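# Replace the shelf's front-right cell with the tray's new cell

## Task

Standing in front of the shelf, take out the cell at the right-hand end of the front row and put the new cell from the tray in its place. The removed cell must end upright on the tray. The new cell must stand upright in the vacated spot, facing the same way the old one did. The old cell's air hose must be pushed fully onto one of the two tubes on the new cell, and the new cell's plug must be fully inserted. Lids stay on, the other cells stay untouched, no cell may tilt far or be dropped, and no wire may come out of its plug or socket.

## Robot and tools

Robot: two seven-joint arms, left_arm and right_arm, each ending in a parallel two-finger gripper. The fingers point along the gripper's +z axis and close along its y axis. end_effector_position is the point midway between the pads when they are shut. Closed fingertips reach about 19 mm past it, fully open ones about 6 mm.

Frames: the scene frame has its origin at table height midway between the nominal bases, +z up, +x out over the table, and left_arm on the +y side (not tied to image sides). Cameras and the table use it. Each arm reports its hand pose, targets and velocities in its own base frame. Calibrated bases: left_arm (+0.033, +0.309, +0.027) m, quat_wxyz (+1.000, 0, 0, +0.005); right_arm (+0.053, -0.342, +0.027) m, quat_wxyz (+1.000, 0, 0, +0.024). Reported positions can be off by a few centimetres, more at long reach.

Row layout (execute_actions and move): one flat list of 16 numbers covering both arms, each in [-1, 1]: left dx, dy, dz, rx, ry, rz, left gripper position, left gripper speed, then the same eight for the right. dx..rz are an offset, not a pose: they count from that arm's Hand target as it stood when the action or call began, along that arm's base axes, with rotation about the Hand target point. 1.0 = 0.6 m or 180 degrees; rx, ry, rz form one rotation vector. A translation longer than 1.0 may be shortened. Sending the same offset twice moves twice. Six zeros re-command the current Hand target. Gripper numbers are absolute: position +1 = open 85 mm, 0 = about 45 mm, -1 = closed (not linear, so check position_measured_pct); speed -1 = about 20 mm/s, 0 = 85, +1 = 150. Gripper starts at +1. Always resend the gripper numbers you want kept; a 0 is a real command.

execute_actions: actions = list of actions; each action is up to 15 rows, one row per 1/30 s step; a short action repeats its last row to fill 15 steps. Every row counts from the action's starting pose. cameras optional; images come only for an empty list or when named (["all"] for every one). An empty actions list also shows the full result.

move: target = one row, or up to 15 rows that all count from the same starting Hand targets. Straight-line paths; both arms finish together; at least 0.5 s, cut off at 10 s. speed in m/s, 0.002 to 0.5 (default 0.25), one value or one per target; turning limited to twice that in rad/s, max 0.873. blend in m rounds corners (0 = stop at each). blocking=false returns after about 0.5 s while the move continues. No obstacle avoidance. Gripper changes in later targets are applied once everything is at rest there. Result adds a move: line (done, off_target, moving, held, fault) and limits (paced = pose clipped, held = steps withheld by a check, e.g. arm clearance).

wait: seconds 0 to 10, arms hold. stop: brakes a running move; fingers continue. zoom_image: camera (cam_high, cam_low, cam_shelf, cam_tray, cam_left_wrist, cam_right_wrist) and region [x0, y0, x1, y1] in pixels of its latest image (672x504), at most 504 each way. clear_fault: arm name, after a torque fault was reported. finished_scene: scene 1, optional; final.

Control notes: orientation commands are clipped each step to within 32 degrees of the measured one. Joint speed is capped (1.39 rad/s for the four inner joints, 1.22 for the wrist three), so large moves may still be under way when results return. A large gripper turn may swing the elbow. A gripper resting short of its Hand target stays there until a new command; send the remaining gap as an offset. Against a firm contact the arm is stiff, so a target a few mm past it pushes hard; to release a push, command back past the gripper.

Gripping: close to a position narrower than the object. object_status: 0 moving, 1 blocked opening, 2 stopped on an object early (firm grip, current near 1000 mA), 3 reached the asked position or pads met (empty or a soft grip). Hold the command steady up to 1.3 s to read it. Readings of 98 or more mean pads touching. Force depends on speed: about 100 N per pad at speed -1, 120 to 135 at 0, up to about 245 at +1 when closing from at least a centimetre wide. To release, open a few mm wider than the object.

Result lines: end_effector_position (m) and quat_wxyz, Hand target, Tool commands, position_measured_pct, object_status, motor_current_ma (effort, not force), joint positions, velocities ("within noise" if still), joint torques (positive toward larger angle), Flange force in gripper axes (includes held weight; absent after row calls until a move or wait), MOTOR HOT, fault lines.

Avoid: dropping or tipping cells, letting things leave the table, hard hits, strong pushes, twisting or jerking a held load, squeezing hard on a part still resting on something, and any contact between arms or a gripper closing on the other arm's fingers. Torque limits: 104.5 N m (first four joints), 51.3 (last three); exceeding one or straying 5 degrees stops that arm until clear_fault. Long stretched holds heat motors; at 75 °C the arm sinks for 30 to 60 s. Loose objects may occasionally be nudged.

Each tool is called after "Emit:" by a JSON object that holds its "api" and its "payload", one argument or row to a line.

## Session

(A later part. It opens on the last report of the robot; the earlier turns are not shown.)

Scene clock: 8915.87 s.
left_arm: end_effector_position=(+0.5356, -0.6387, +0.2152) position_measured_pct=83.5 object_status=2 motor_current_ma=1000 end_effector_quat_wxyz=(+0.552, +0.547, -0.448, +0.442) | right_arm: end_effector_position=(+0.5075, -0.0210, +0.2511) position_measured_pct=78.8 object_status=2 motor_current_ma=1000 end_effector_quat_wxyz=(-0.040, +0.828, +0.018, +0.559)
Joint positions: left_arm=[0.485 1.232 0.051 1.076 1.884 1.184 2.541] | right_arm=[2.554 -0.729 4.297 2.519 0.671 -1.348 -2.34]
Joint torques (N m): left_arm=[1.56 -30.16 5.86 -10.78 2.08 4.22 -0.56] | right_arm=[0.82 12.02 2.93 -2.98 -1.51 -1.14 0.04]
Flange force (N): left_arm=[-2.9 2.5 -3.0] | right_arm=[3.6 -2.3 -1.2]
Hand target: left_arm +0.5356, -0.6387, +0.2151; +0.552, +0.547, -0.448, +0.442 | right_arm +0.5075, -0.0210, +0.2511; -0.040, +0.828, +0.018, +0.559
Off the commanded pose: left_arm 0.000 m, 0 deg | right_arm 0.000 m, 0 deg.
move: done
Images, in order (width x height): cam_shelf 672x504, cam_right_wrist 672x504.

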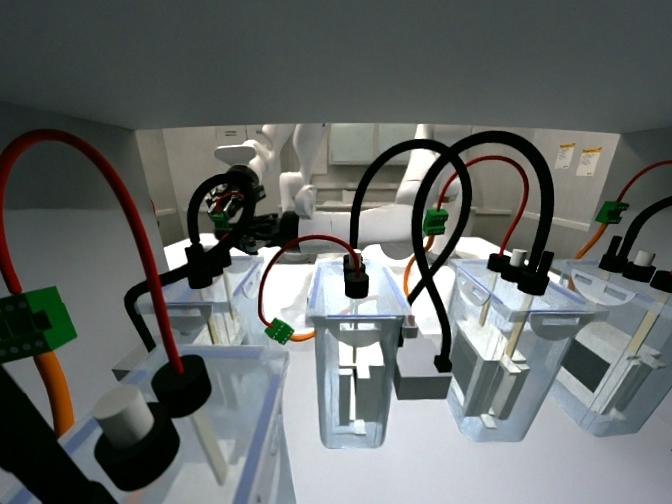

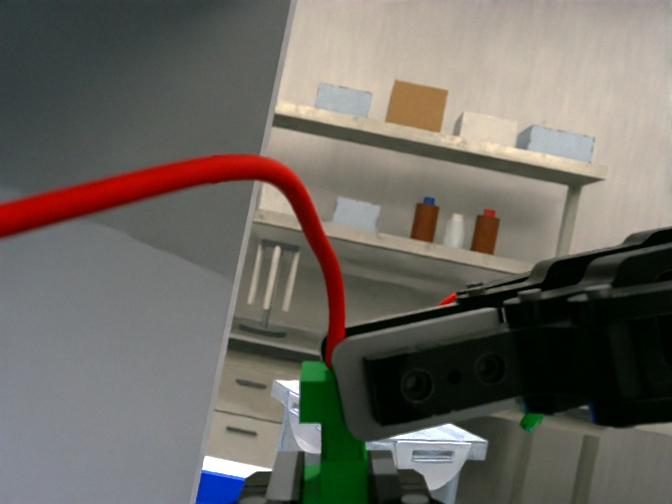

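Emit:
{"api": "move", "payload": {
  "target": [0,0,0,0,0,0,-0.85,-1,-0.0008,0,-0.002,0,0,0,-0.75,-1],
  "speed": 0.01,
  "cameras": ["cam_right_wrist","cam_shelf"]
}}

Emit:
{"api": "zoom_image", "payload": {
  "camera": "cam_right_wrist",
  "region": [290, 350, 400, 460]
}}

Emit:
{"api": "zoom_image", "payload": {
  "camera": "cam_right_wrist",
  "region": [300, 420, 380, 500]
}}

Scene clock: 8935.90 s.
left_arm: end_effector_position=(+0.5356, -0.6387, +0.2150) position_measured_pct=83.5 object_status=2 motor_current_ma=1000 end_effector_quat_wxyz=(+0.552, +0.547, -0.448, +0.442) | right_arm: end_effector_position=(+0.5070, -0.0209, +0.2499) position_measured_pct=78.8 object_status=2 motor_current_ma=1000 end_effector_quat_wxyz=(-0.040, +0.828, +0.018, +0.559)
Joint positions: left_arm=[0.485 1.232 0.051 1.076 1.884 1.184 2.541] | right_arm=[2.557 -0.733 4.294 2.522 0.668 -1.354 -2.338]
Joint torques (N m): left_arm=[0.31 -27.62 4.47 -9.87 1.9 2.77 -0.49] | right_arm=[0.58 13.53 3.52 -3 -1.75 -1.85 0.07]
Flange force (N): left_arm=[-0.1 5.2 -3.5] | right_arm=[0.7 -1.4 2.8]
Hand target: left_arm +0.5356, -0.6387, +0.2150; +0.552, +0.547, -0.448, +0.442 | right_arm +0.5070, -0.0209, +0.2499; -0.040, +0.828, +0.018, +0.559
Off the commanded pose: left_arm 0.000 m, 0 deg | right_arm 0.000 m, 0 deg.
move: done
Images, in order (width x height): cam_shelf 672x504, cam_right_wrist 672x504.

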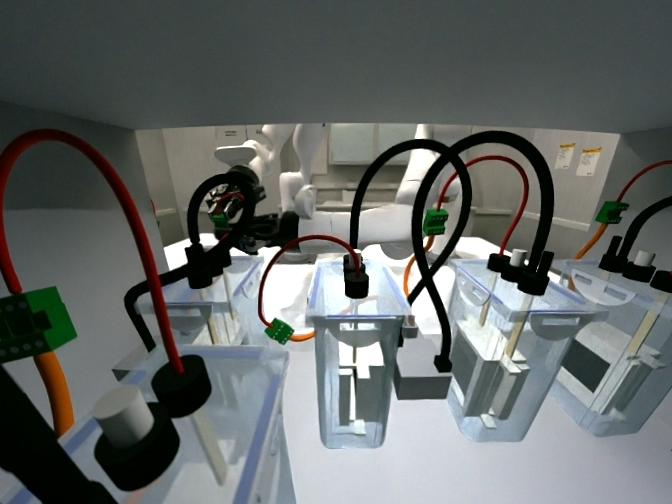

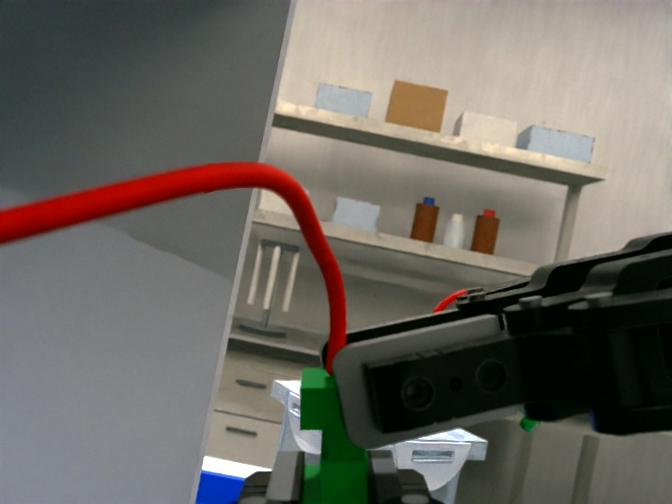

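Scaled by 4.582.

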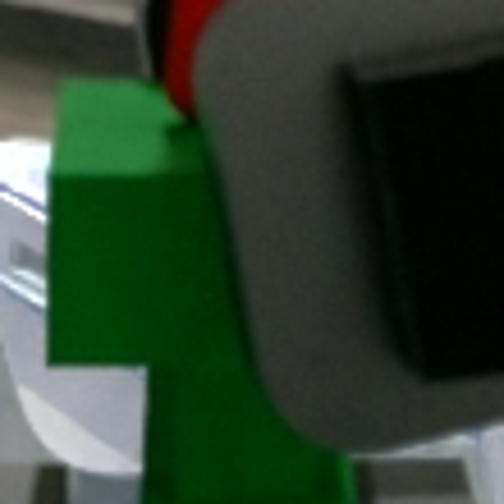

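Scaled by 6.300.

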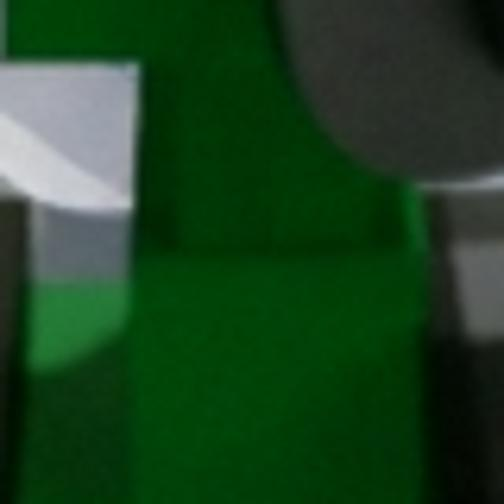

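Emit:
{"api": "move", "payload": {
  "target": [0,0,0,0,0,0,-0.85,-1,-0.0007,0,-0.0033,0,0,0,-0.75,-1],
  "speed": 0.01
}}

Emit:
{"api": "move", "payload": {
  "target": [0,0,0,0,0,0,-0.85,-1,-0.0007,0,-0.0033,0,0,0,-0.75,-1],
  "speed": 0.01,
  "cameras": ["cam_right_wrist","cam_shelf"]
}}

Emit:
{"api": "zoom_image", "payload": {
  "camera": "cam_right_wrist",
  "region": [290, 370, 400, 480]
}}

Scene clock: 8947.47 s.
left_arm: end_effector_position=(+0.5356, -0.6387, +0.2150) position_measured_pct=83.5 object_status=2 motor_current_ma=1000 end_effector_quat_wxyz=(+0.552, +0.547, -0.448, +0.442) | right_arm: end_effector_position=(+0.5066, -0.0210, +0.2479) position_measured_pct=78.8 object_status=2 motor_current_ma=1000 end_effector_quat_wxyz=(-0.040, +0.828, +0.018, +0.559)
Joint positions: left_arm=[0.485 1.232 0.051 1.076 1.884 1.184 2.541] | right_arm=[2.563 -0.74 4.289 2.525 0.664 -1.364 -2.334]
Joint torques (N m): left_arm=[1.37 -30.34 5.93 -11.12 2.32 3.95 -0.54] | right_arm=[0.47 11.92 2.62 -2.42 -1.19 -1.21 0.03]
Flange force (N): left_arm=[-3.3 3.6 -4.0] | right_arm=[4.6 -1.5 -0.4]
Hand target: left_arm +0.5356, -0.6387, +0.2150; +0.552, +0.547, -0.448, +0.442 | right_arm +0.5066, -0.0209, +0.2479; -0.040, +0.828, +0.018, +0.559
Off the commanded pose: left_arm 0.000 m, 0 deg | right_arm 0.000 m, 0 deg.
move: done

Scene clock: 8948.17 s.
left_arm: end_effector_position=(+0.5356, -0.6387, +0.2150) position_measured_pct=83.5 object_status=2 motor_current_ma=1000 end_effector_quat_wxyz=(+0.552, +0.547, -0.448, +0.442) | right_arm: end_effector_position=(+0.5062, -0.0209, +0.2459) position_measured_pct=78.8 object_status=2 motor_current_ma=1000 end_effector_quat_wxyz=(-0.040, +0.828, +0.018, +0.559)
Joint positions: left_arm=[0.485 1.232 0.051 1.076 1.884 1.184 2.541] | right_arm=[2.569 -0.747 4.283 2.528 0.659 -1.374 -2.33]
Joint torques (N m): left_arm=[0.17 -36.58 7.91 -14.33 4.23 5.79 -0.56] | right_arm=[1.01 8.35 1.18 0.29 0.29 0.91 0.04]
Flange force (N): left_arm=[-11.2 2.8 -2.7] | right_arm=[13.4 -3.0 -2.6]
Hand target: left_arm +0.5356, -0.6387, +0.2151; +0.552, +0.547, -0.448, +0.442 | right_arm +0.5062, -0.0209, +0.2459; -0.040, +0.828, +0.018, +0.559
Off the commanded pose: left_arm 0.000 m, 0 deg | right_arm 0.000 m, 0 deg.
move: done
Images, in order (width x height): cam_shelf 672x504, cam_right_wrist 672x504.

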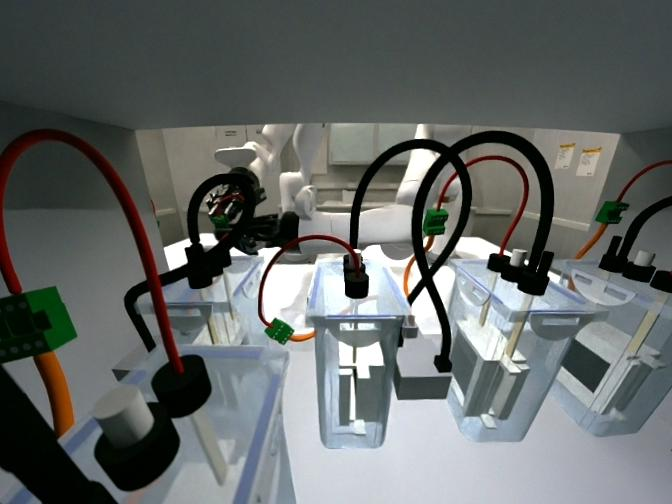

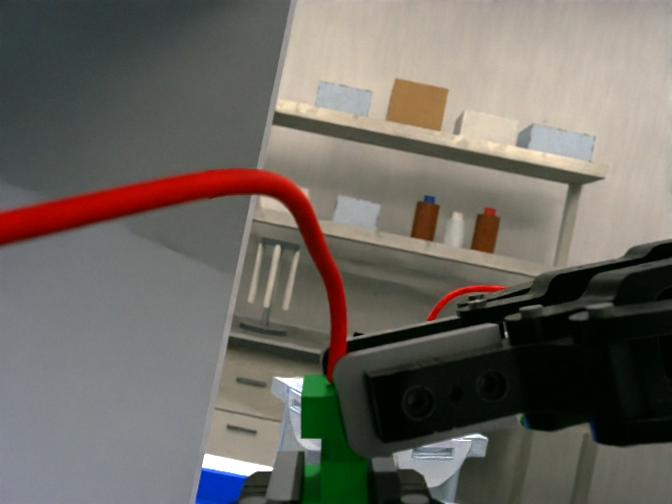

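Scaled by 4.582.

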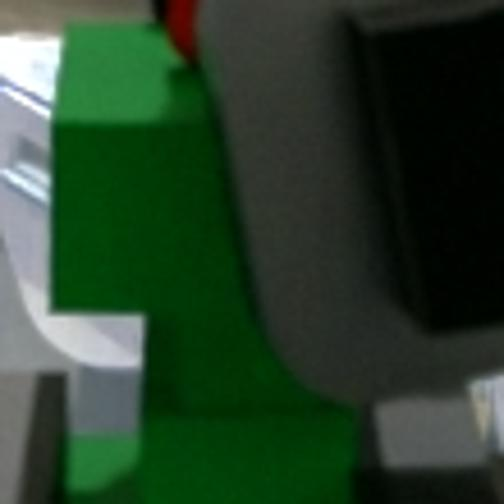

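Emit:
{"api": "move", "payload": {
  "target": [
    [0,0,0,0,0,0,-0.85,-1,0.0004,0,0.0018,0,0,0,-0.75,-1],
    [0,0,0,0,0,0,-0.85,-1,0.0004,0,0.0018,0,0,0,-0.5,-1],
    [0,0,0,0,0,0,-0.85,-1,0.0017,0,0.0082,0,0,0,-0.5,-1],
    [0,0,0,0,0,0,-0.85,-1,0.0017,0,0.0082,0,0,0,-0.75,-1]
  ],
  "speed": 0.015,
  "cameras": ["cam_right_wrist","cam_shelf","cam_left_wrist"]
}}

Emit:
{"api": "zoom_image", "payload": {
  "camera": "cam_right_wrist",
  "region": [290, 370, 400, 480]
}}

Scene clock: 8973.97 s.
left_arm: end_effector_position=(+0.5356, -0.6387, +0.2151) position_measured_pct=83.5 object_status=2 motor_current_ma=1000 end_effector_quat_wxyz=(+0.552, +0.547, -0.448, +0.442) | right_arm: end_effector_position=(+0.5072, -0.0210, +0.2508) position_measured_pct=78.8 object_status=0 motor_current_ma=1000 end_effector_quat_wxyz=(-0.039, +0.828, +0.018, +0.559)
Joint positions: left_arm=[0.485 1.232 0.051 1.076 1.884 1.184 2.541] | right_arm=[2.555 -0.729 4.297 2.52 0.67 -1.349 -2.339]
Joint torques (N m): left_arm=[1.75 -28.25 5.35 -10.04 1.84 3.15 -0.51] | right_arm=[-0.22 13.29 2.6 -3.32 -1.39 -2.16 0.02]
Flange force (N): left_arm=[-0.6 3.6 -4.8] | right_arm=[1.5 -0.2 1.1]
Hand target: left_arm +0.5356, -0.6387, +0.2150; +0.552, +0.547, -0.448, +0.442 | right_arm +0.5072, -0.0210, +0.2508; -0.040, +0.828, +0.018, +0.559
Off the commanded pose: left_arm 0.000 m, 0 deg | right_arm 0.000 m, 0 deg.
move: done
Images, in order (width x height): cam_shelf 672x504, cam_left_wrist 672x504, cam_right_wrist 672x504.

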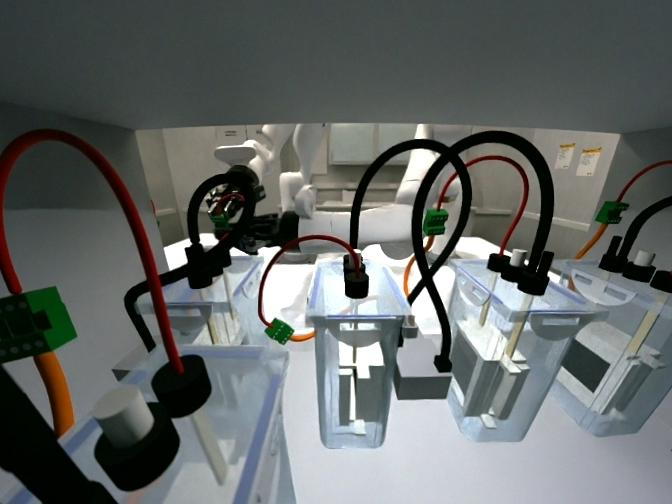

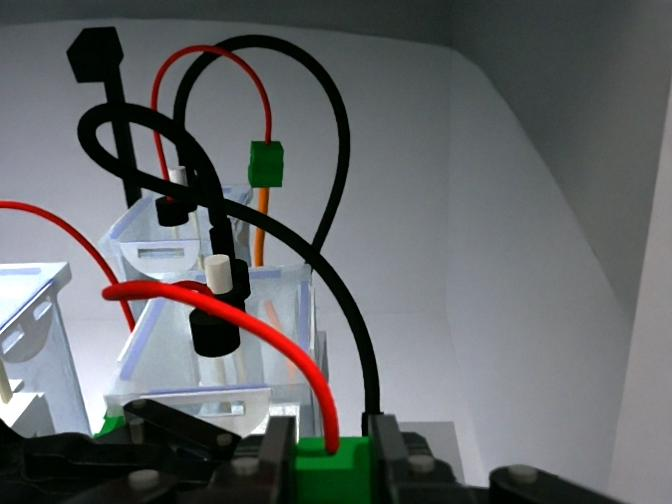

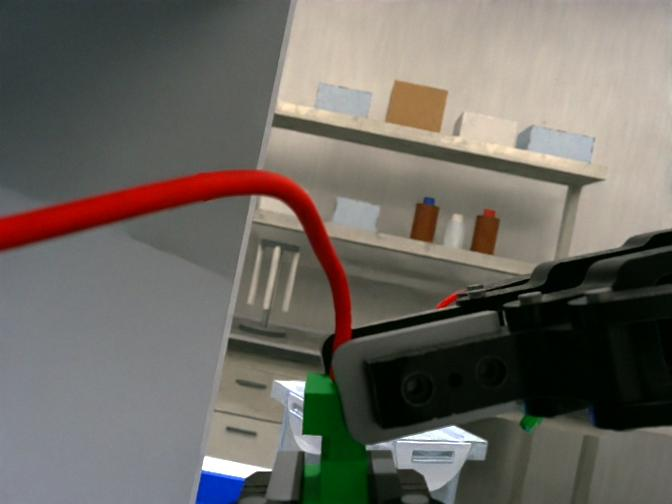

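Scaled by 4.582.

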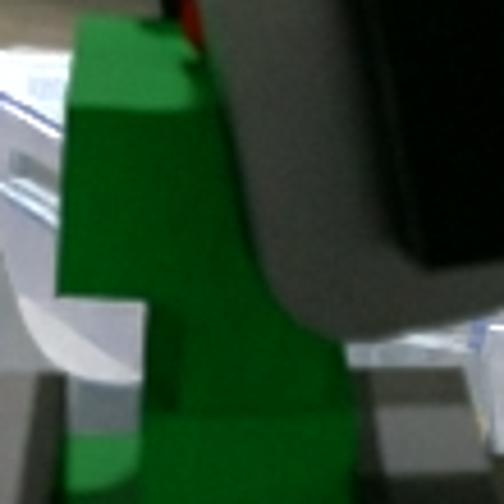

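Emit:
{"api": "move", "payload": {
  "target": [0,0,0,0,0,0,-0.85,-1,-0.0014,0,-0.0065,0.0,0.0111,0,-0.75,-1],
  "speed": 0.01,
  "cameras": ["cam_right_wrist","cam_shelf"]
}}

Emit:
{"api": "zoom_image", "payload": {
  "camera": "cam_right_wrist",
  "region": [290, 370, 400, 480]
}}

Scene clock: 8986.87 s.
left_arm: end_effector_position=(+0.5356, -0.6387, +0.2150) position_measured_pct=83.5 object_status=2 motor_current_ma=1000 end_effector_quat_wxyz=(+0.552, +0.547, -0.448, +0.442) | right_arm: end_effector_position=(+0.5064, -0.0210, +0.2469) position_measured_pct=78.8 object_status=2 motor_current_ma=1000 end_effector_quat_wxyz=(-0.040, +0.838, +0.017, +0.544)
Joint positions: left_arm=[0.485 1.232 0.051 1.076 1.884 1.184 2.541] | right_arm=[2.535 -0.71 4.313 2.503 0.708 -1.29 -2.365]
Joint torques (N m): left_arm=[-2.37 -41.49 8.77 -17.89 6.59 6.05 -0.51] | right_arm=[0.4 5.12 -0.72 3.73 2.33 2.33 0.03]
Flange force (N): left_arm=[-18.0 7.3 -4.5] | right_arm=[22.5 -1.8 -1.6]
Hand target: left_arm +0.5356, -0.6387, +0.2150; +0.552, +0.547, -0.448, +0.442 | right_arm +0.5064, -0.0210, +0.2469; -0.040, +0.838, +0.017, +0.544
Off the commanded pose: left_arm 0.000 m, 0 deg | right_arm 0.000 m, 0 deg.
move: done
Images, in order (width x height): cam_shelf 672x504, cam_right_wrist 672x504.

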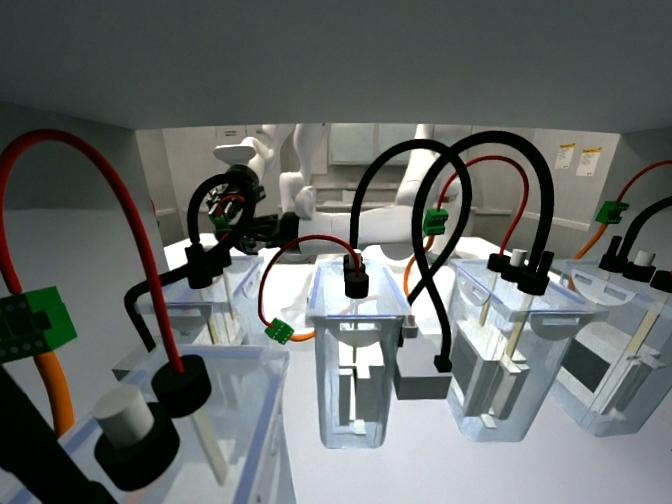

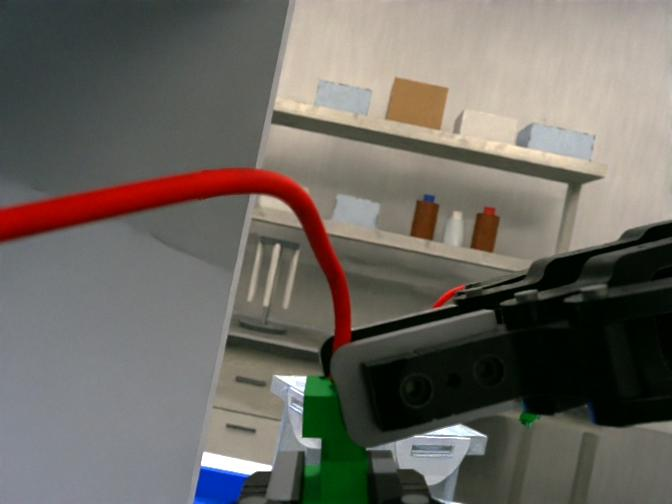

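Scaled by 4.582.

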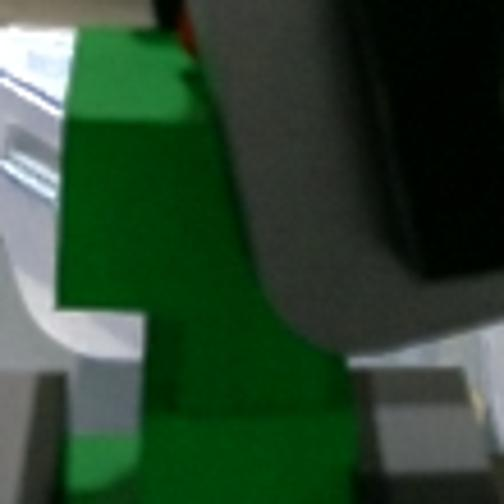

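Emit:
{"api": "move", "payload": {
  "target": [0,0,0,0,0,0,-0.85,-1,-0.0012,0,-0.0057,0.0,0.0,0,-0.75,-1],
  "speed": 0.01,
  "cameras": ["cam_right_wrist","cam_shelf"]
}}

Emit:
{"api": "zoom_image", "payload": {
  "camera": "cam_right_wrist",
  "region": [290, 370, 400, 480]
}}

Emit:
{"api": "zoom_image", "payload": {
  "camera": "cam_shelf",
  "region": [200, 200, 240, 240]
}}

Scene clock: 9033.33 s.
left_arm: end_effector_position=(+0.5356, -0.6387, +0.2150) position_measured_pct=83.5 object_status=2 motor_current_ma=1000 end_effector_quat_wxyz=(+0.552, +0.547, -0.448, +0.442) | right_arm: end_effector_position=(+0.5056, -0.0210, +0.2435) position_measured_pct=78.8 object_status=2 motor_current_ma=1000 end_effector_quat_wxyz=(-0.040, +0.838, +0.017, +0.544)
Joint positions: left_arm=[0.485 1.232 0.051 1.076 1.884 1.184 2.541] | right_arm=[2.545 -0.722 4.304 2.509 0.7 -1.307 -2.358]
Joint torques (N m): left_arm=[-2.96 -45.42 10.29 -20.46 8.15 6.97 -0.44] | right_arm=[-0.16 2.85 -2.38 5.88 3.81 3.28 0.06]
Flange force (N): left_arm=[-23.2 8.9 -6.1] | right_arm=[29.1 -1.0 -2.2]
Hand target: left_arm +0.5356, -0.6387, +0.2150; +0.552, +0.547, -0.448, +0.442 | right_arm +0.5056, -0.0210, +0.2435; -0.040, +0.838, +0.017, +0.544
Off the commanded pose: left_arm 0.000 m, 0 deg | right_arm 0.000 m, 0 deg.
move: done
Images, in order (width x height): cam_shelf 672x504, cam_right_wrist 672x504.

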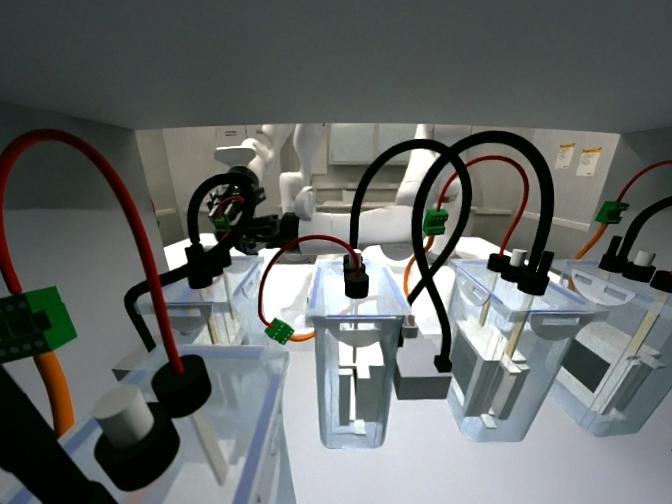

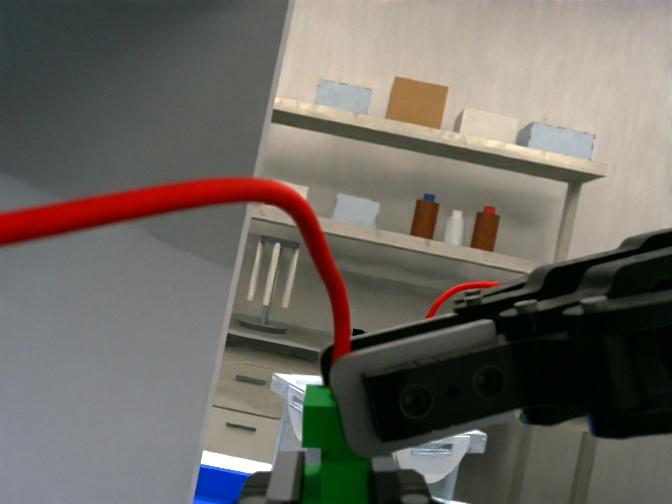

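Scaled by 4.582.

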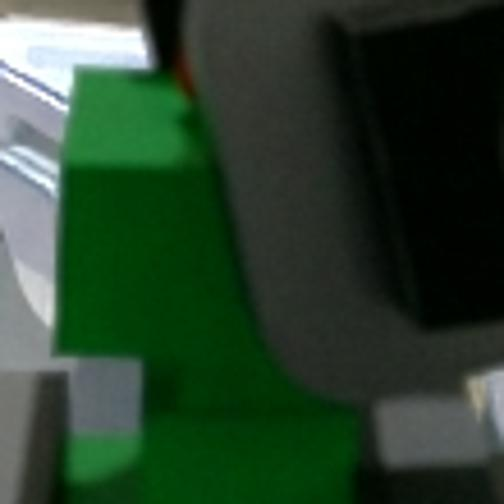

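Scaled by 12.600 from the camera's 672x504 image, which has a finer 960x720 frame.

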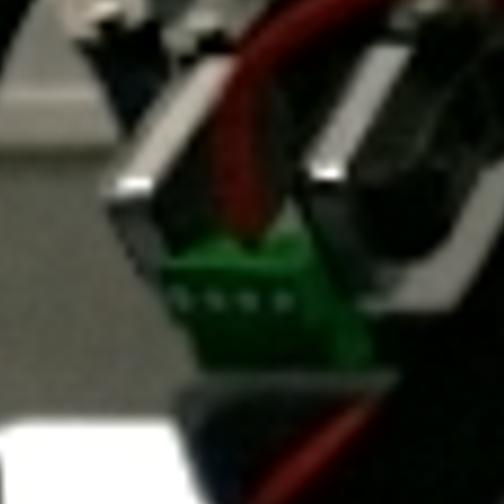

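Emit:
{"api": "move", "payload": {
  "target": [
    [0,0,0,0,0,0,-0.85,-1,0.0016,0,0.0075,0,0,0,-0.75,-1],
    [0,0,0,0,0,0,-0.85,-1,0.0016,0,0.0075,0,0,0,-0.5,-1],
    [0,0,0,0,0,0,-0.85,-1,0.0026,0,0.0125,0,0,0,-0.5,-1],
    [0,0,0,0,0,0,-0.85,-1,0.0026,0,0.0125,0,0,0,-0.75,-1]
  ],
  "speed": 0.015,
  "cameras": ["cam_right_wrist","cam_left_wrist"]
}}

Emit:
{"api": "zoom_image", "payload": {
  "camera": "cam_right_wrist",
  "region": [290, 370, 400, 480]
}}

Scene clock: 9051.67 s.
left_arm: end_effector_position=(+0.5356, -0.6387, +0.2151) position_measured_pct=83.5 object_status=2 motor_current_ma=1000 end_effector_quat_wxyz=(+0.552, +0.547, -0.448, +0.442) | right_arm: end_effector_position=(+0.5072, -0.0210, +0.2510) position_measured_pct=79.7 object_status=0 motor_current_ma=1000 end_effector_quat_wxyz=(-0.040, +0.838, +0.017, +0.544)
Joint positions: left_arm=[0.485 1.232 0.051 1.076 1.884 1.184 2.541] | right_arm=[2.523 -0.696 4.323 2.496 0.718 -1.27 -2.373]
Joint torques (N m): left_arm=[2 -28.11 5.38 -10.19 2.04 2.89 -0.55] | right_arm=[-0.82 12.98 2.02 -3.62 -1.11 -2.35 0.03]
Flange force (N): left_arm=[-0.4 4.1 -6.1] | right_arm=[2.2 0.8 1.3]
Hand target: left_arm +0.5356, -0.6387, +0.2151; +0.552, +0.547, -0.448, +0.442 | right_arm +0.5072, -0.0210, +0.2510; -0.040, +0.838, +0.017, +0.544
Off the commanded pose: left_arm 0.000 m, 0 deg | right_arm 0.000 m, 0 deg.
move: done
Images, in order (width x height): cam_left_wrist 672x504, cam_right_wrist 672x504.

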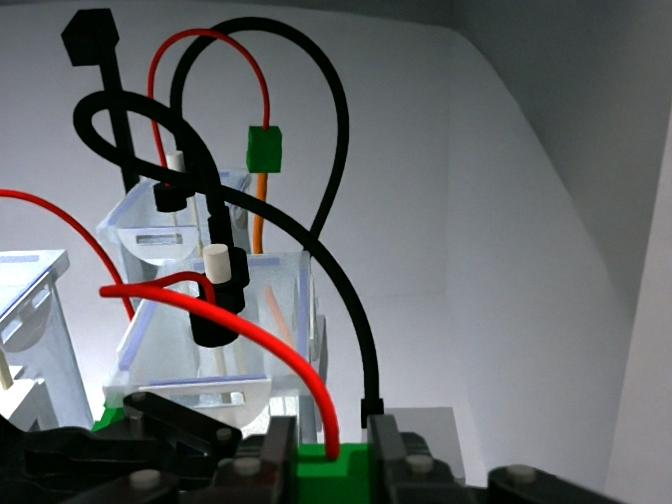

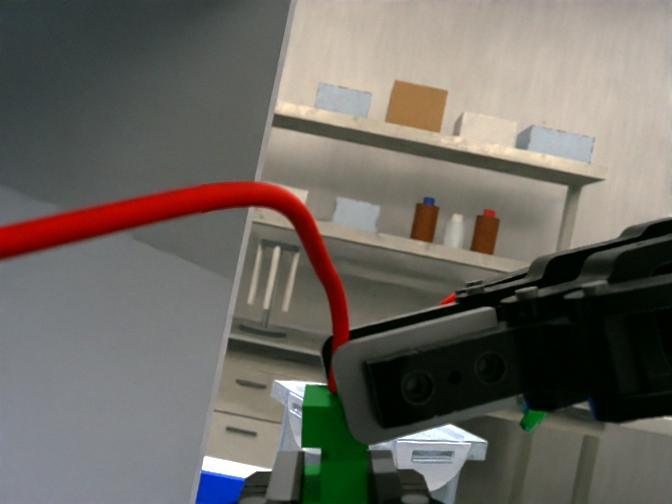

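Scaled by 4.582.

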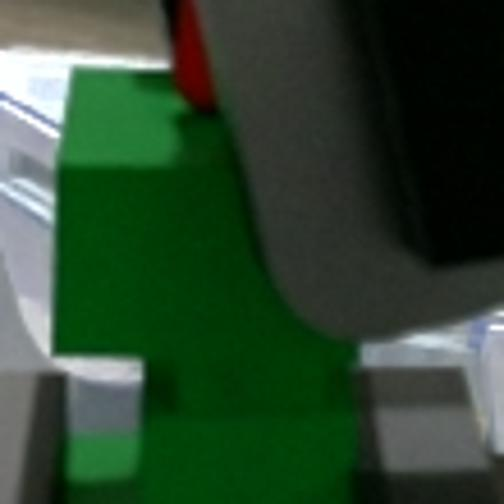

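Emit:
{"api": "move", "payload": {
  "target": [0,0,0,0,0,0,-0.85,-1,-0.0021,0,-0.0098,0.0,0.0,0,-0.75,-1],
  "speed": 0.01,
  "cameras": ["cam_right_wrist"]
}}

Emit:
{"api": "zoom_image", "payload": {
  "camera": "cam_right_wrist",
  "region": [290, 370, 400, 480]
}}

Scene clock: 9060.50 s.
left_arm: end_effector_position=(+0.5355, -0.6387, +0.2147) position_measured_pct=83.5 object_status=2 motor_current_ma=1000 end_effector_quat_wxyz=(+0.552, +0.547, -0.448, +0.442) | right_arm: end_effector_position=(+0.5059, -0.0209, +0.2452) position_measured_pct=79.7 object_status=2 motor_current_ma=1000 end_effector_quat_wxyz=(-0.040, +0.838, +0.017, +0.544)
Joint positions: left_arm=[0.485 1.232 0.051 1.076 1.884 1.184 2.541] | right_arm=[2.541 -0.716 4.308 2.506 0.704 -1.299 -2.361]
Joint torques (N m): left_arm=[-1.04 -44.81 10.75 -19.23 7.12 7.63 -0.45] | right_arm=[0.15 3.24 -1.88 4.24 2.97 3.09 0.03]
Flange force (N): left_arm=[-22.0 4.6 -4.7] | right_arm=[26.4 -1.4 -5.8]
Hand target: left_arm +0.5356, -0.6387, +0.2151; +0.552, +0.547, -0.448, +0.442 | right_arm +0.5059, -0.0209, +0.2451; -0.040, +0.838, +0.017, +0.544
Off the commanded pose: left_arm 0.000 m, 0 deg | right_arm 0.000 m, 0 deg.
move: done
Images, in order (width x height): cam_right_wrist 672x504.

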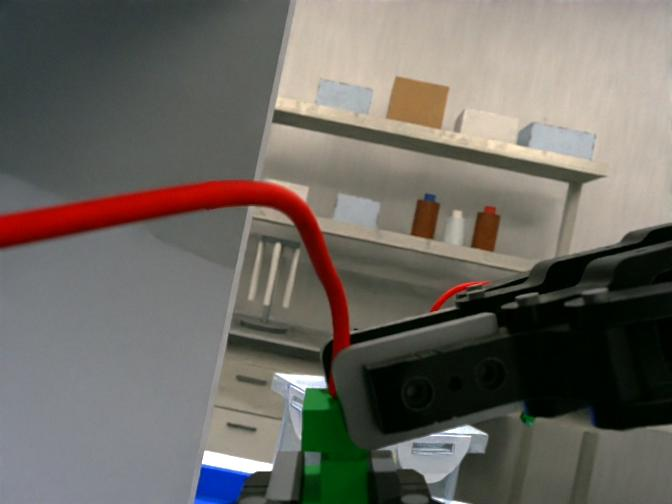

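Scaled by 4.582.

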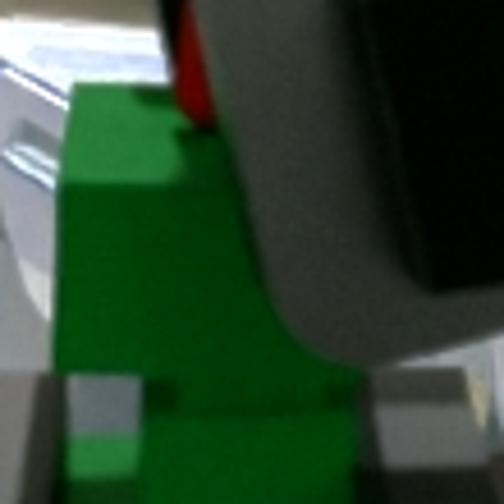

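Emit:
{"api": "move", "payload": {
  "target": [0,0,0,0,0,0,-0.85,-1,-0.0012,0,-0.0058,0.0,0.0,0,-0.75,-1],
  "speed": 0.01,
  "cameras": ["cam_right_wrist","cam_shelf"]
}}

Emit:
{"api": "zoom_image", "payload": {
  "camera": "cam_right_wrist",
  "region": [290, 370, 400, 480]
}}

Scene clock: 9069.87 s.
left_arm: end_effector_position=(+0.5356, -0.6387, +0.2151) position_measured_pct=83.5 object_status=2 motor_current_ma=1000 end_effector_quat_wxyz=(+0.552, +0.547, -0.448, +0.442) | right_arm: end_effector_position=(+0.5052, -0.0210, +0.2417) position_measured_pct=79.7 object_status=2 motor_current_ma=1000 end_effector_quat_wxyz=(-0.040, +0.838, +0.017, +0.544)
Joint positions: left_arm=[0.485 1.232 0.051 1.076 1.884 1.184 2.541] | right_arm=[2.551 -0.729 4.299 2.513 0.695 -1.316 -2.354]
Joint torques (N m): left_arm=[-2.66 -55.44 14.35 -25.11 10.49 10.74 -0.43] | right_arm=[0.88 -3.02 -4.41 8.88 5.52 6.53 -0.09]
Flange force (N): left_arm=[-35.5 4.9 -4.4] | right_arm=[41.8 -3.5 -10.7]
Hand target: left_arm +0.5356, -0.6387, +0.2151; +0.552, +0.547, -0.448, +0.442 | right_arm +0.5052, -0.0210, +0.2416; -0.040, +0.838, +0.017, +0.544
Off the commanded pose: left_arm 0.000 m, 0 deg | right_arm 0.000 m, 0 deg.
TORQUE WARNING: the torque sensor of joint 2 (shoulder) of the left arm reached its warning level (56.7 N m). A warning alone does not stop the arm.
move: done
Images, in order (width x height): cam_shelf 672x504, cam_right_wrist 672x504.

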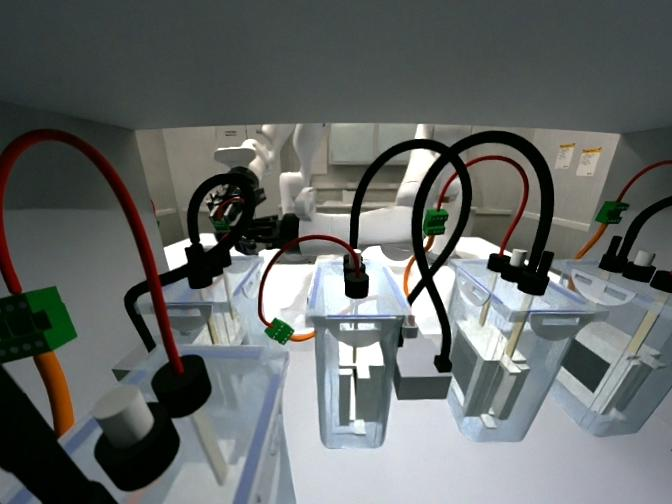

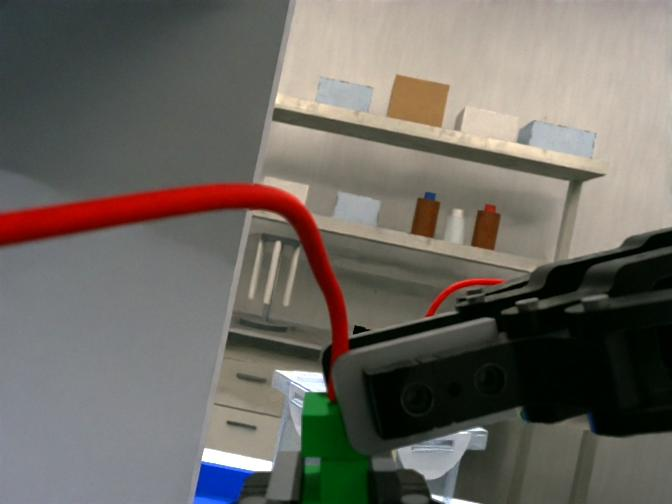

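Scaled by 4.582.

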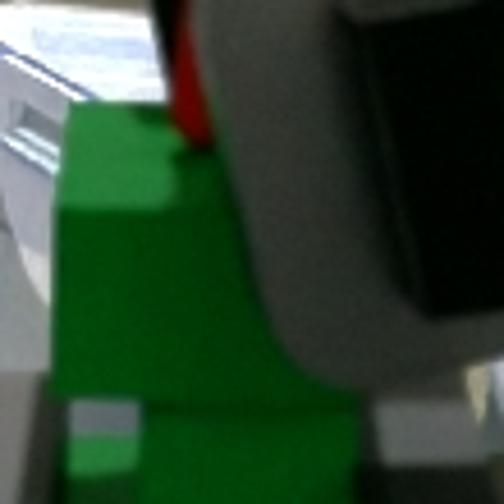

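Emit:
{"api": "move", "payload": {
  "target": [0,0,0,0,0,0,-0.85,-1,-0.0005,0,-0.0025,0.0,0.0,0,-0.75,-1],
  "speed": 0.01,
  "cameras": ["cam_right_wrist"]
}}

Emit:
{"api": "zoom_image", "payload": {
  "camera": "cam_right_wrist",
  "region": [290, 380, 390, 480]
}}

Scene clock: 9083.43 s.
left_arm: end_effector_position=(+0.5356, -0.6387, +0.2149) position_measured_pct=83.5 object_status=2 motor_current_ma=1000 end_effector_quat_wxyz=(+0.552, +0.547, -0.448, +0.442) | right_arm: end_effector_position=(+0.5049, -0.0209, +0.2402) position_measured_pct=79.7 object_status=2 motor_current_ma=1000 end_effector_quat_wxyz=(-0.040, +0.838, +0.017, +0.544)
Joint positions: left_arm=[0.485 1.232 0.051 1.076 1.884 1.184 2.541] | right_arm=[2.555 -0.734 4.294 2.515 0.692 -1.324 -2.352]
Joint torques (N m): left_arm=[-3.5 -60.12 15.8 -27.5 11.91 12.08 -0.36] | right_arm=[1.28 -5.72 -5.44 10.9 6.61 8.06 -0.04]
Flange force (N): left_arm=[-41.6 4.6 -3.6] | right_arm=[48.7 -4.7 -12.4]
Hand target: left_arm +0.5356, -0.6387, +0.2150; +0.552, +0.547, -0.448, +0.442 | right_arm +0.5049, -0.0209, +0.2401; -0.040, +0.838, +0.017, +0.544
Off the commanded pose: left_arm 0.000 m, 0 deg | right_arm 0.000 m, 0 deg.
TORQUE WARNING: the torque sensor of joint 2 (shoulder) of the left arm reached its warning level (56.7 N m). A warning alone does not stop the arm.
move: done
Images, in order (width x height): cam_right_wrist 672x504.

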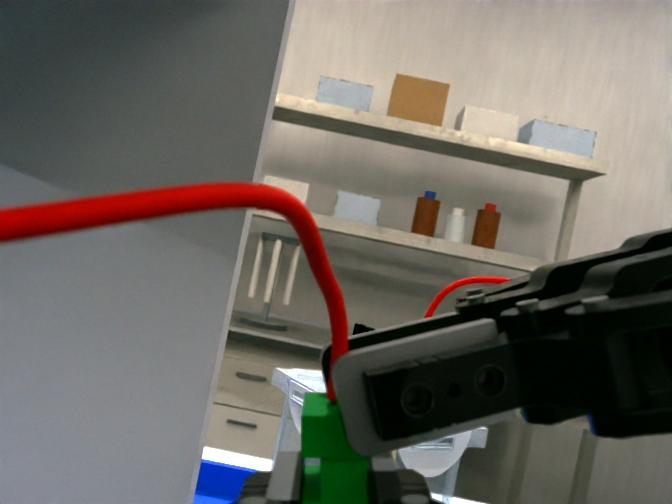

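Scaled by 5.040.

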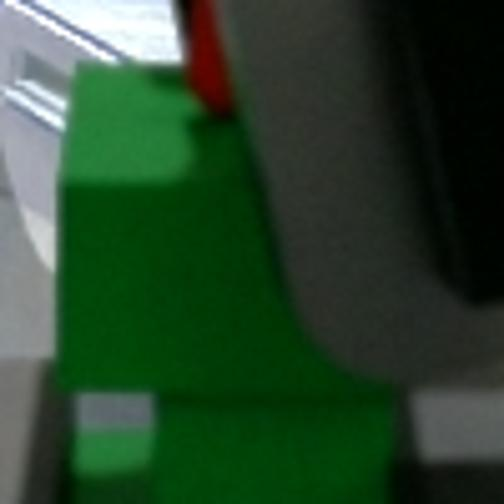

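Emit:
{"api": "move", "payload": {
  "target": [
    [0,0,0,0,0,0,-0.85,-1,0.0023,0,0.011,0,0,0,-0.75,-1],
    [0,0,0,0,0,0,-0.85,-1,0.0023,0,0.011,0,0,0,-0.35,-1],
    [0,0,0,0,0,0,-0.85,-1,0.008,0,0.04,0,0,0,-0.35,-1],
    [0,0,0,0,0,0,-0.85,-1,-0.03,0,0.17,0,0,0,-0.35,-1]
  ],
  "speed": [0.02,0.02,0.03,0.08],
  "cameras": ["all"]
}}

Emit:
{"api": "zoom_image", "payload": {
  "camera": "cam_right_wrist",
  "region": [270, 364, 410, 504]
}}

Scene clock: 9106.37 s.
left_arm: end_effector_position=(+0.5356, -0.6387, +0.2151) position_measured_pct=83.5 object_status=2 motor_current_ma=1000 end_effector_quat_wxyz=(+0.552, +0.547, -0.448, +0.442) | right_arm: end_effector_position=(+0.4869, -0.0210, +0.3421) position_measured_pct=67.5 object_status=3 motor_current_ma=0 end_effector_quat_wxyz=(-0.040, +0.838, +0.017, +0.544)
Joint positions: left_arm=[0.485 1.232 0.051 1.076 1.884 1.184 2.541] | right_arm=[2.055 -0.334 4.7 2.395 0.957 -0.815 -2.514]
Joint torques (N m): left_arm=[-0.09 -27.59 4.24 -9.89 2.01 2.59 -0.51] | right_arm=[0.5 6.53 2.04 -7.13 -1.54 -1.46 0.05]
Flange force (N): left_arm=[-0.1 5.5 -3.3] | right_arm=no reading
Hand target: left_arm +0.5356, -0.6387, +0.2151; +0.552, +0.547, -0.448, +0.442 | right_arm +0.4869, -0.0210, +0.3422; -0.040, +0.838, +0.017, +0.544
Off the commanded pose: left_arm 0.000 m, 0 deg | right_arm 0.000 m, 0 deg.
TORQUE WARNING: the torque sensor of joint 2 (shoulder) of the left arm reached its warning level (56.7 N m). A warning alone does not stop the arm.
move: done

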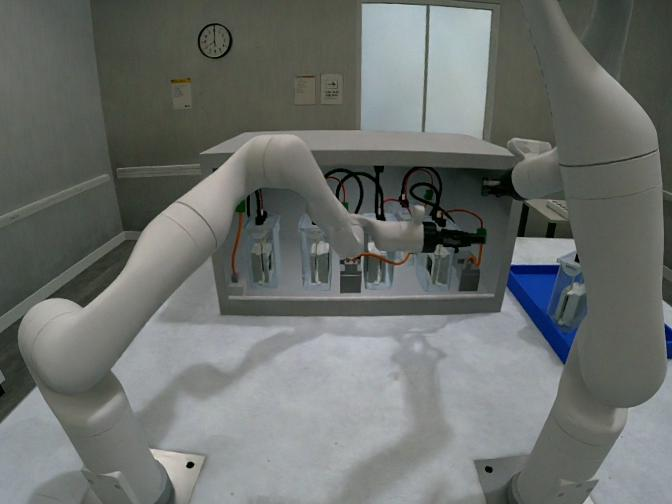

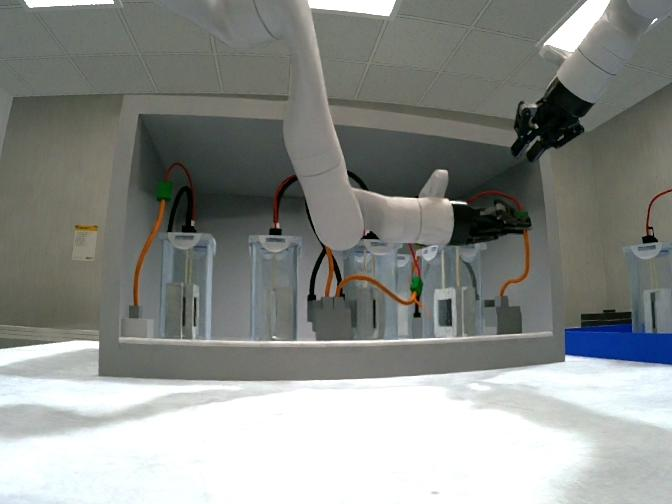

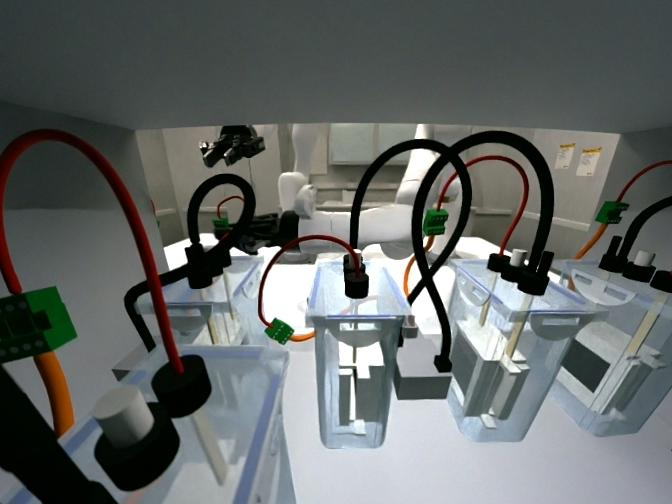

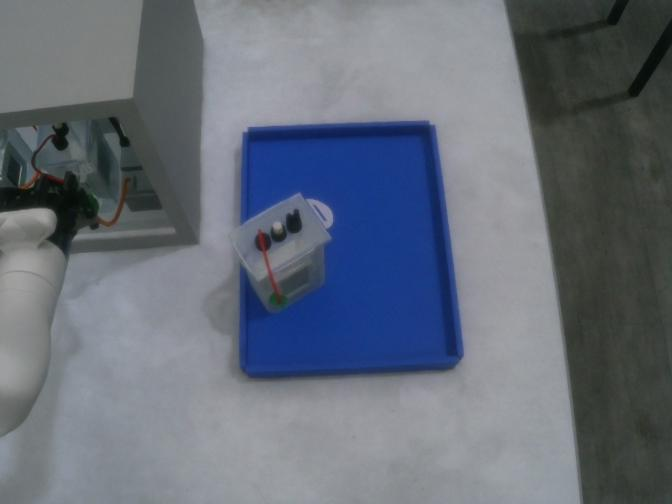

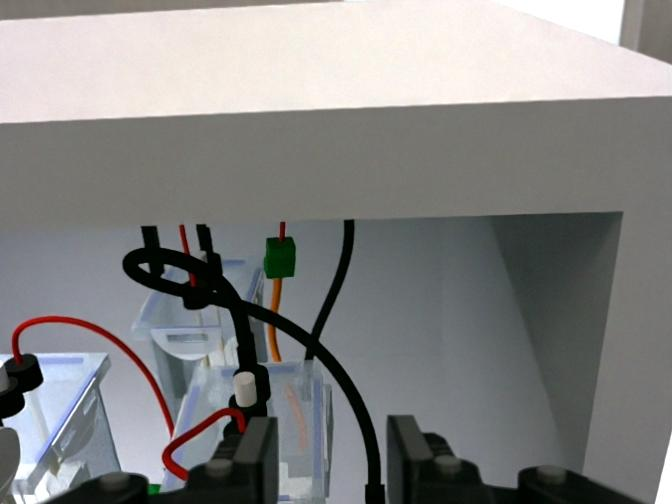

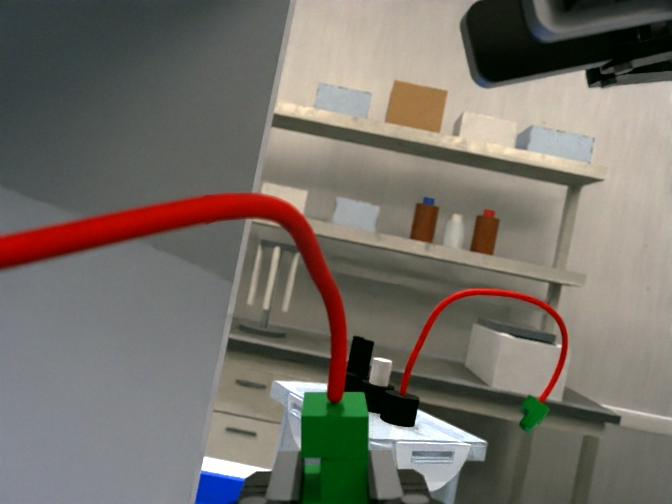

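Scaled by 3.600.

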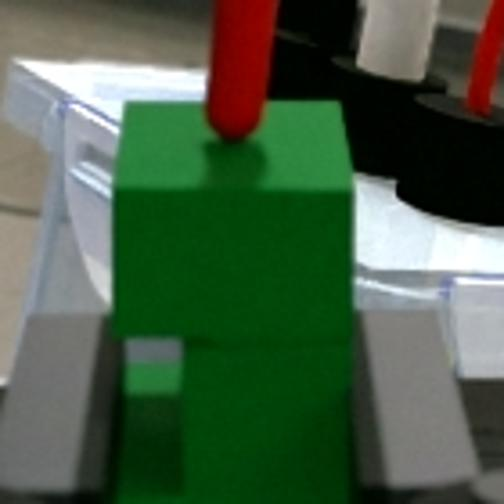

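Emit:
{"api": "move", "payload": {
  "target": [
    [0,0,0,0,0,0,-0.55,-1,0,0,0,0,0,0,-0.35,-1]
  ],
  "speed": 0.02,
  "cameras": ["cam_right_wrist","cam_low","cam_shelf"]
}}

Scene clock: 9119.10 s.
left_arm: end_effector_position=(+0.5356, -0.6387, +0.2151) position_measured_pct=77.5 object_status=0 motor_current_ma=0 end_effector_quat_wxyz=(+0.552, +0.547, -0.448, +0.442) | right_arm: end_effector_position=(+0.4869, -0.0210, +0.3422) position_measured_pct=67.5 object_status=3 motor_current_ma=0 end_effector_quat_wxyz=(-0.040, +0.838, +0.017, +0.544)
Joint positions: left_arm=[0.485 1.232 0.051 1.076 1.884 1.184 2.541] | right_arm=[2.055 -0.334 4.7 2.395 0.957 -0.815 -2.514]
Joint torques (N m): left_arm=[-0.62 -27.37 3.9 -9.97 2.12 2.26 -0.57] | right_arm=[0.64 6.48 2.1 -7.03 -1.53 -1.49 0.04]
Flange force (N): left_arm=[0.2 6.4 -3.4] | right_arm=no reading
Hand target: left_arm +0.5356, -0.6387, +0.2151; +0.552, +0.547, -0.448, +0.442 | right_arm +0.4869, -0.0210, +0.3422; -0.040, +0.838, +0.017, +0.544
Off the commanded pose: left_arm 0.000 m, 0 deg | right_arm 0.000 m, 0 deg.
move: done
Images, in order (width x height): cam_low 672x504, cam_shelf 672x504, cam_right_wrist 672x504.

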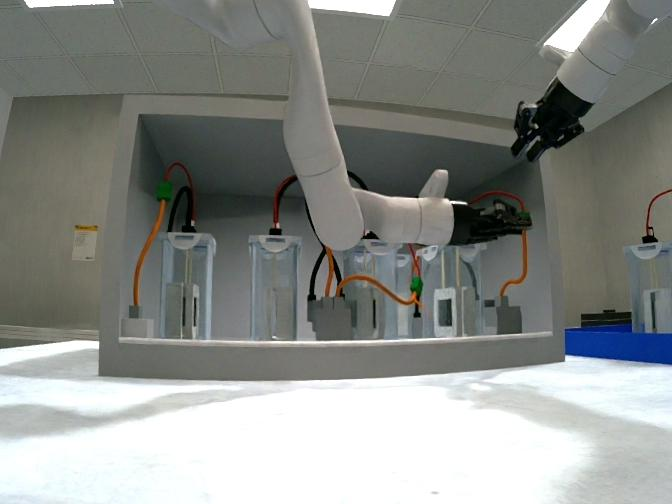

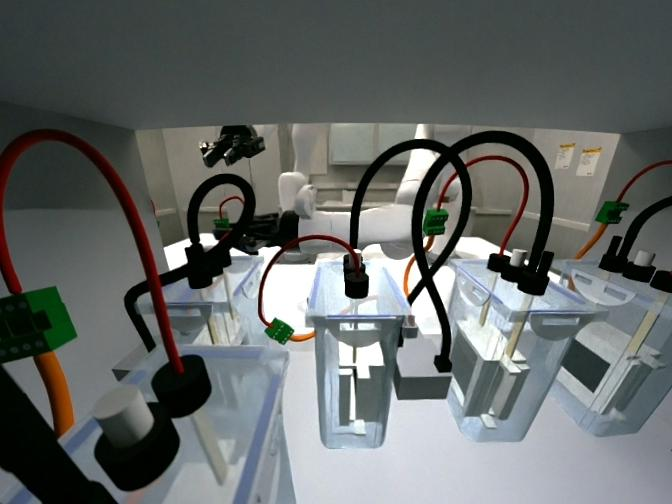

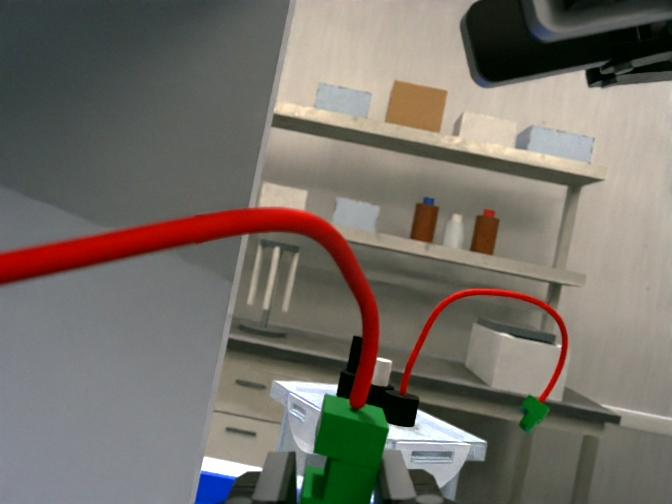

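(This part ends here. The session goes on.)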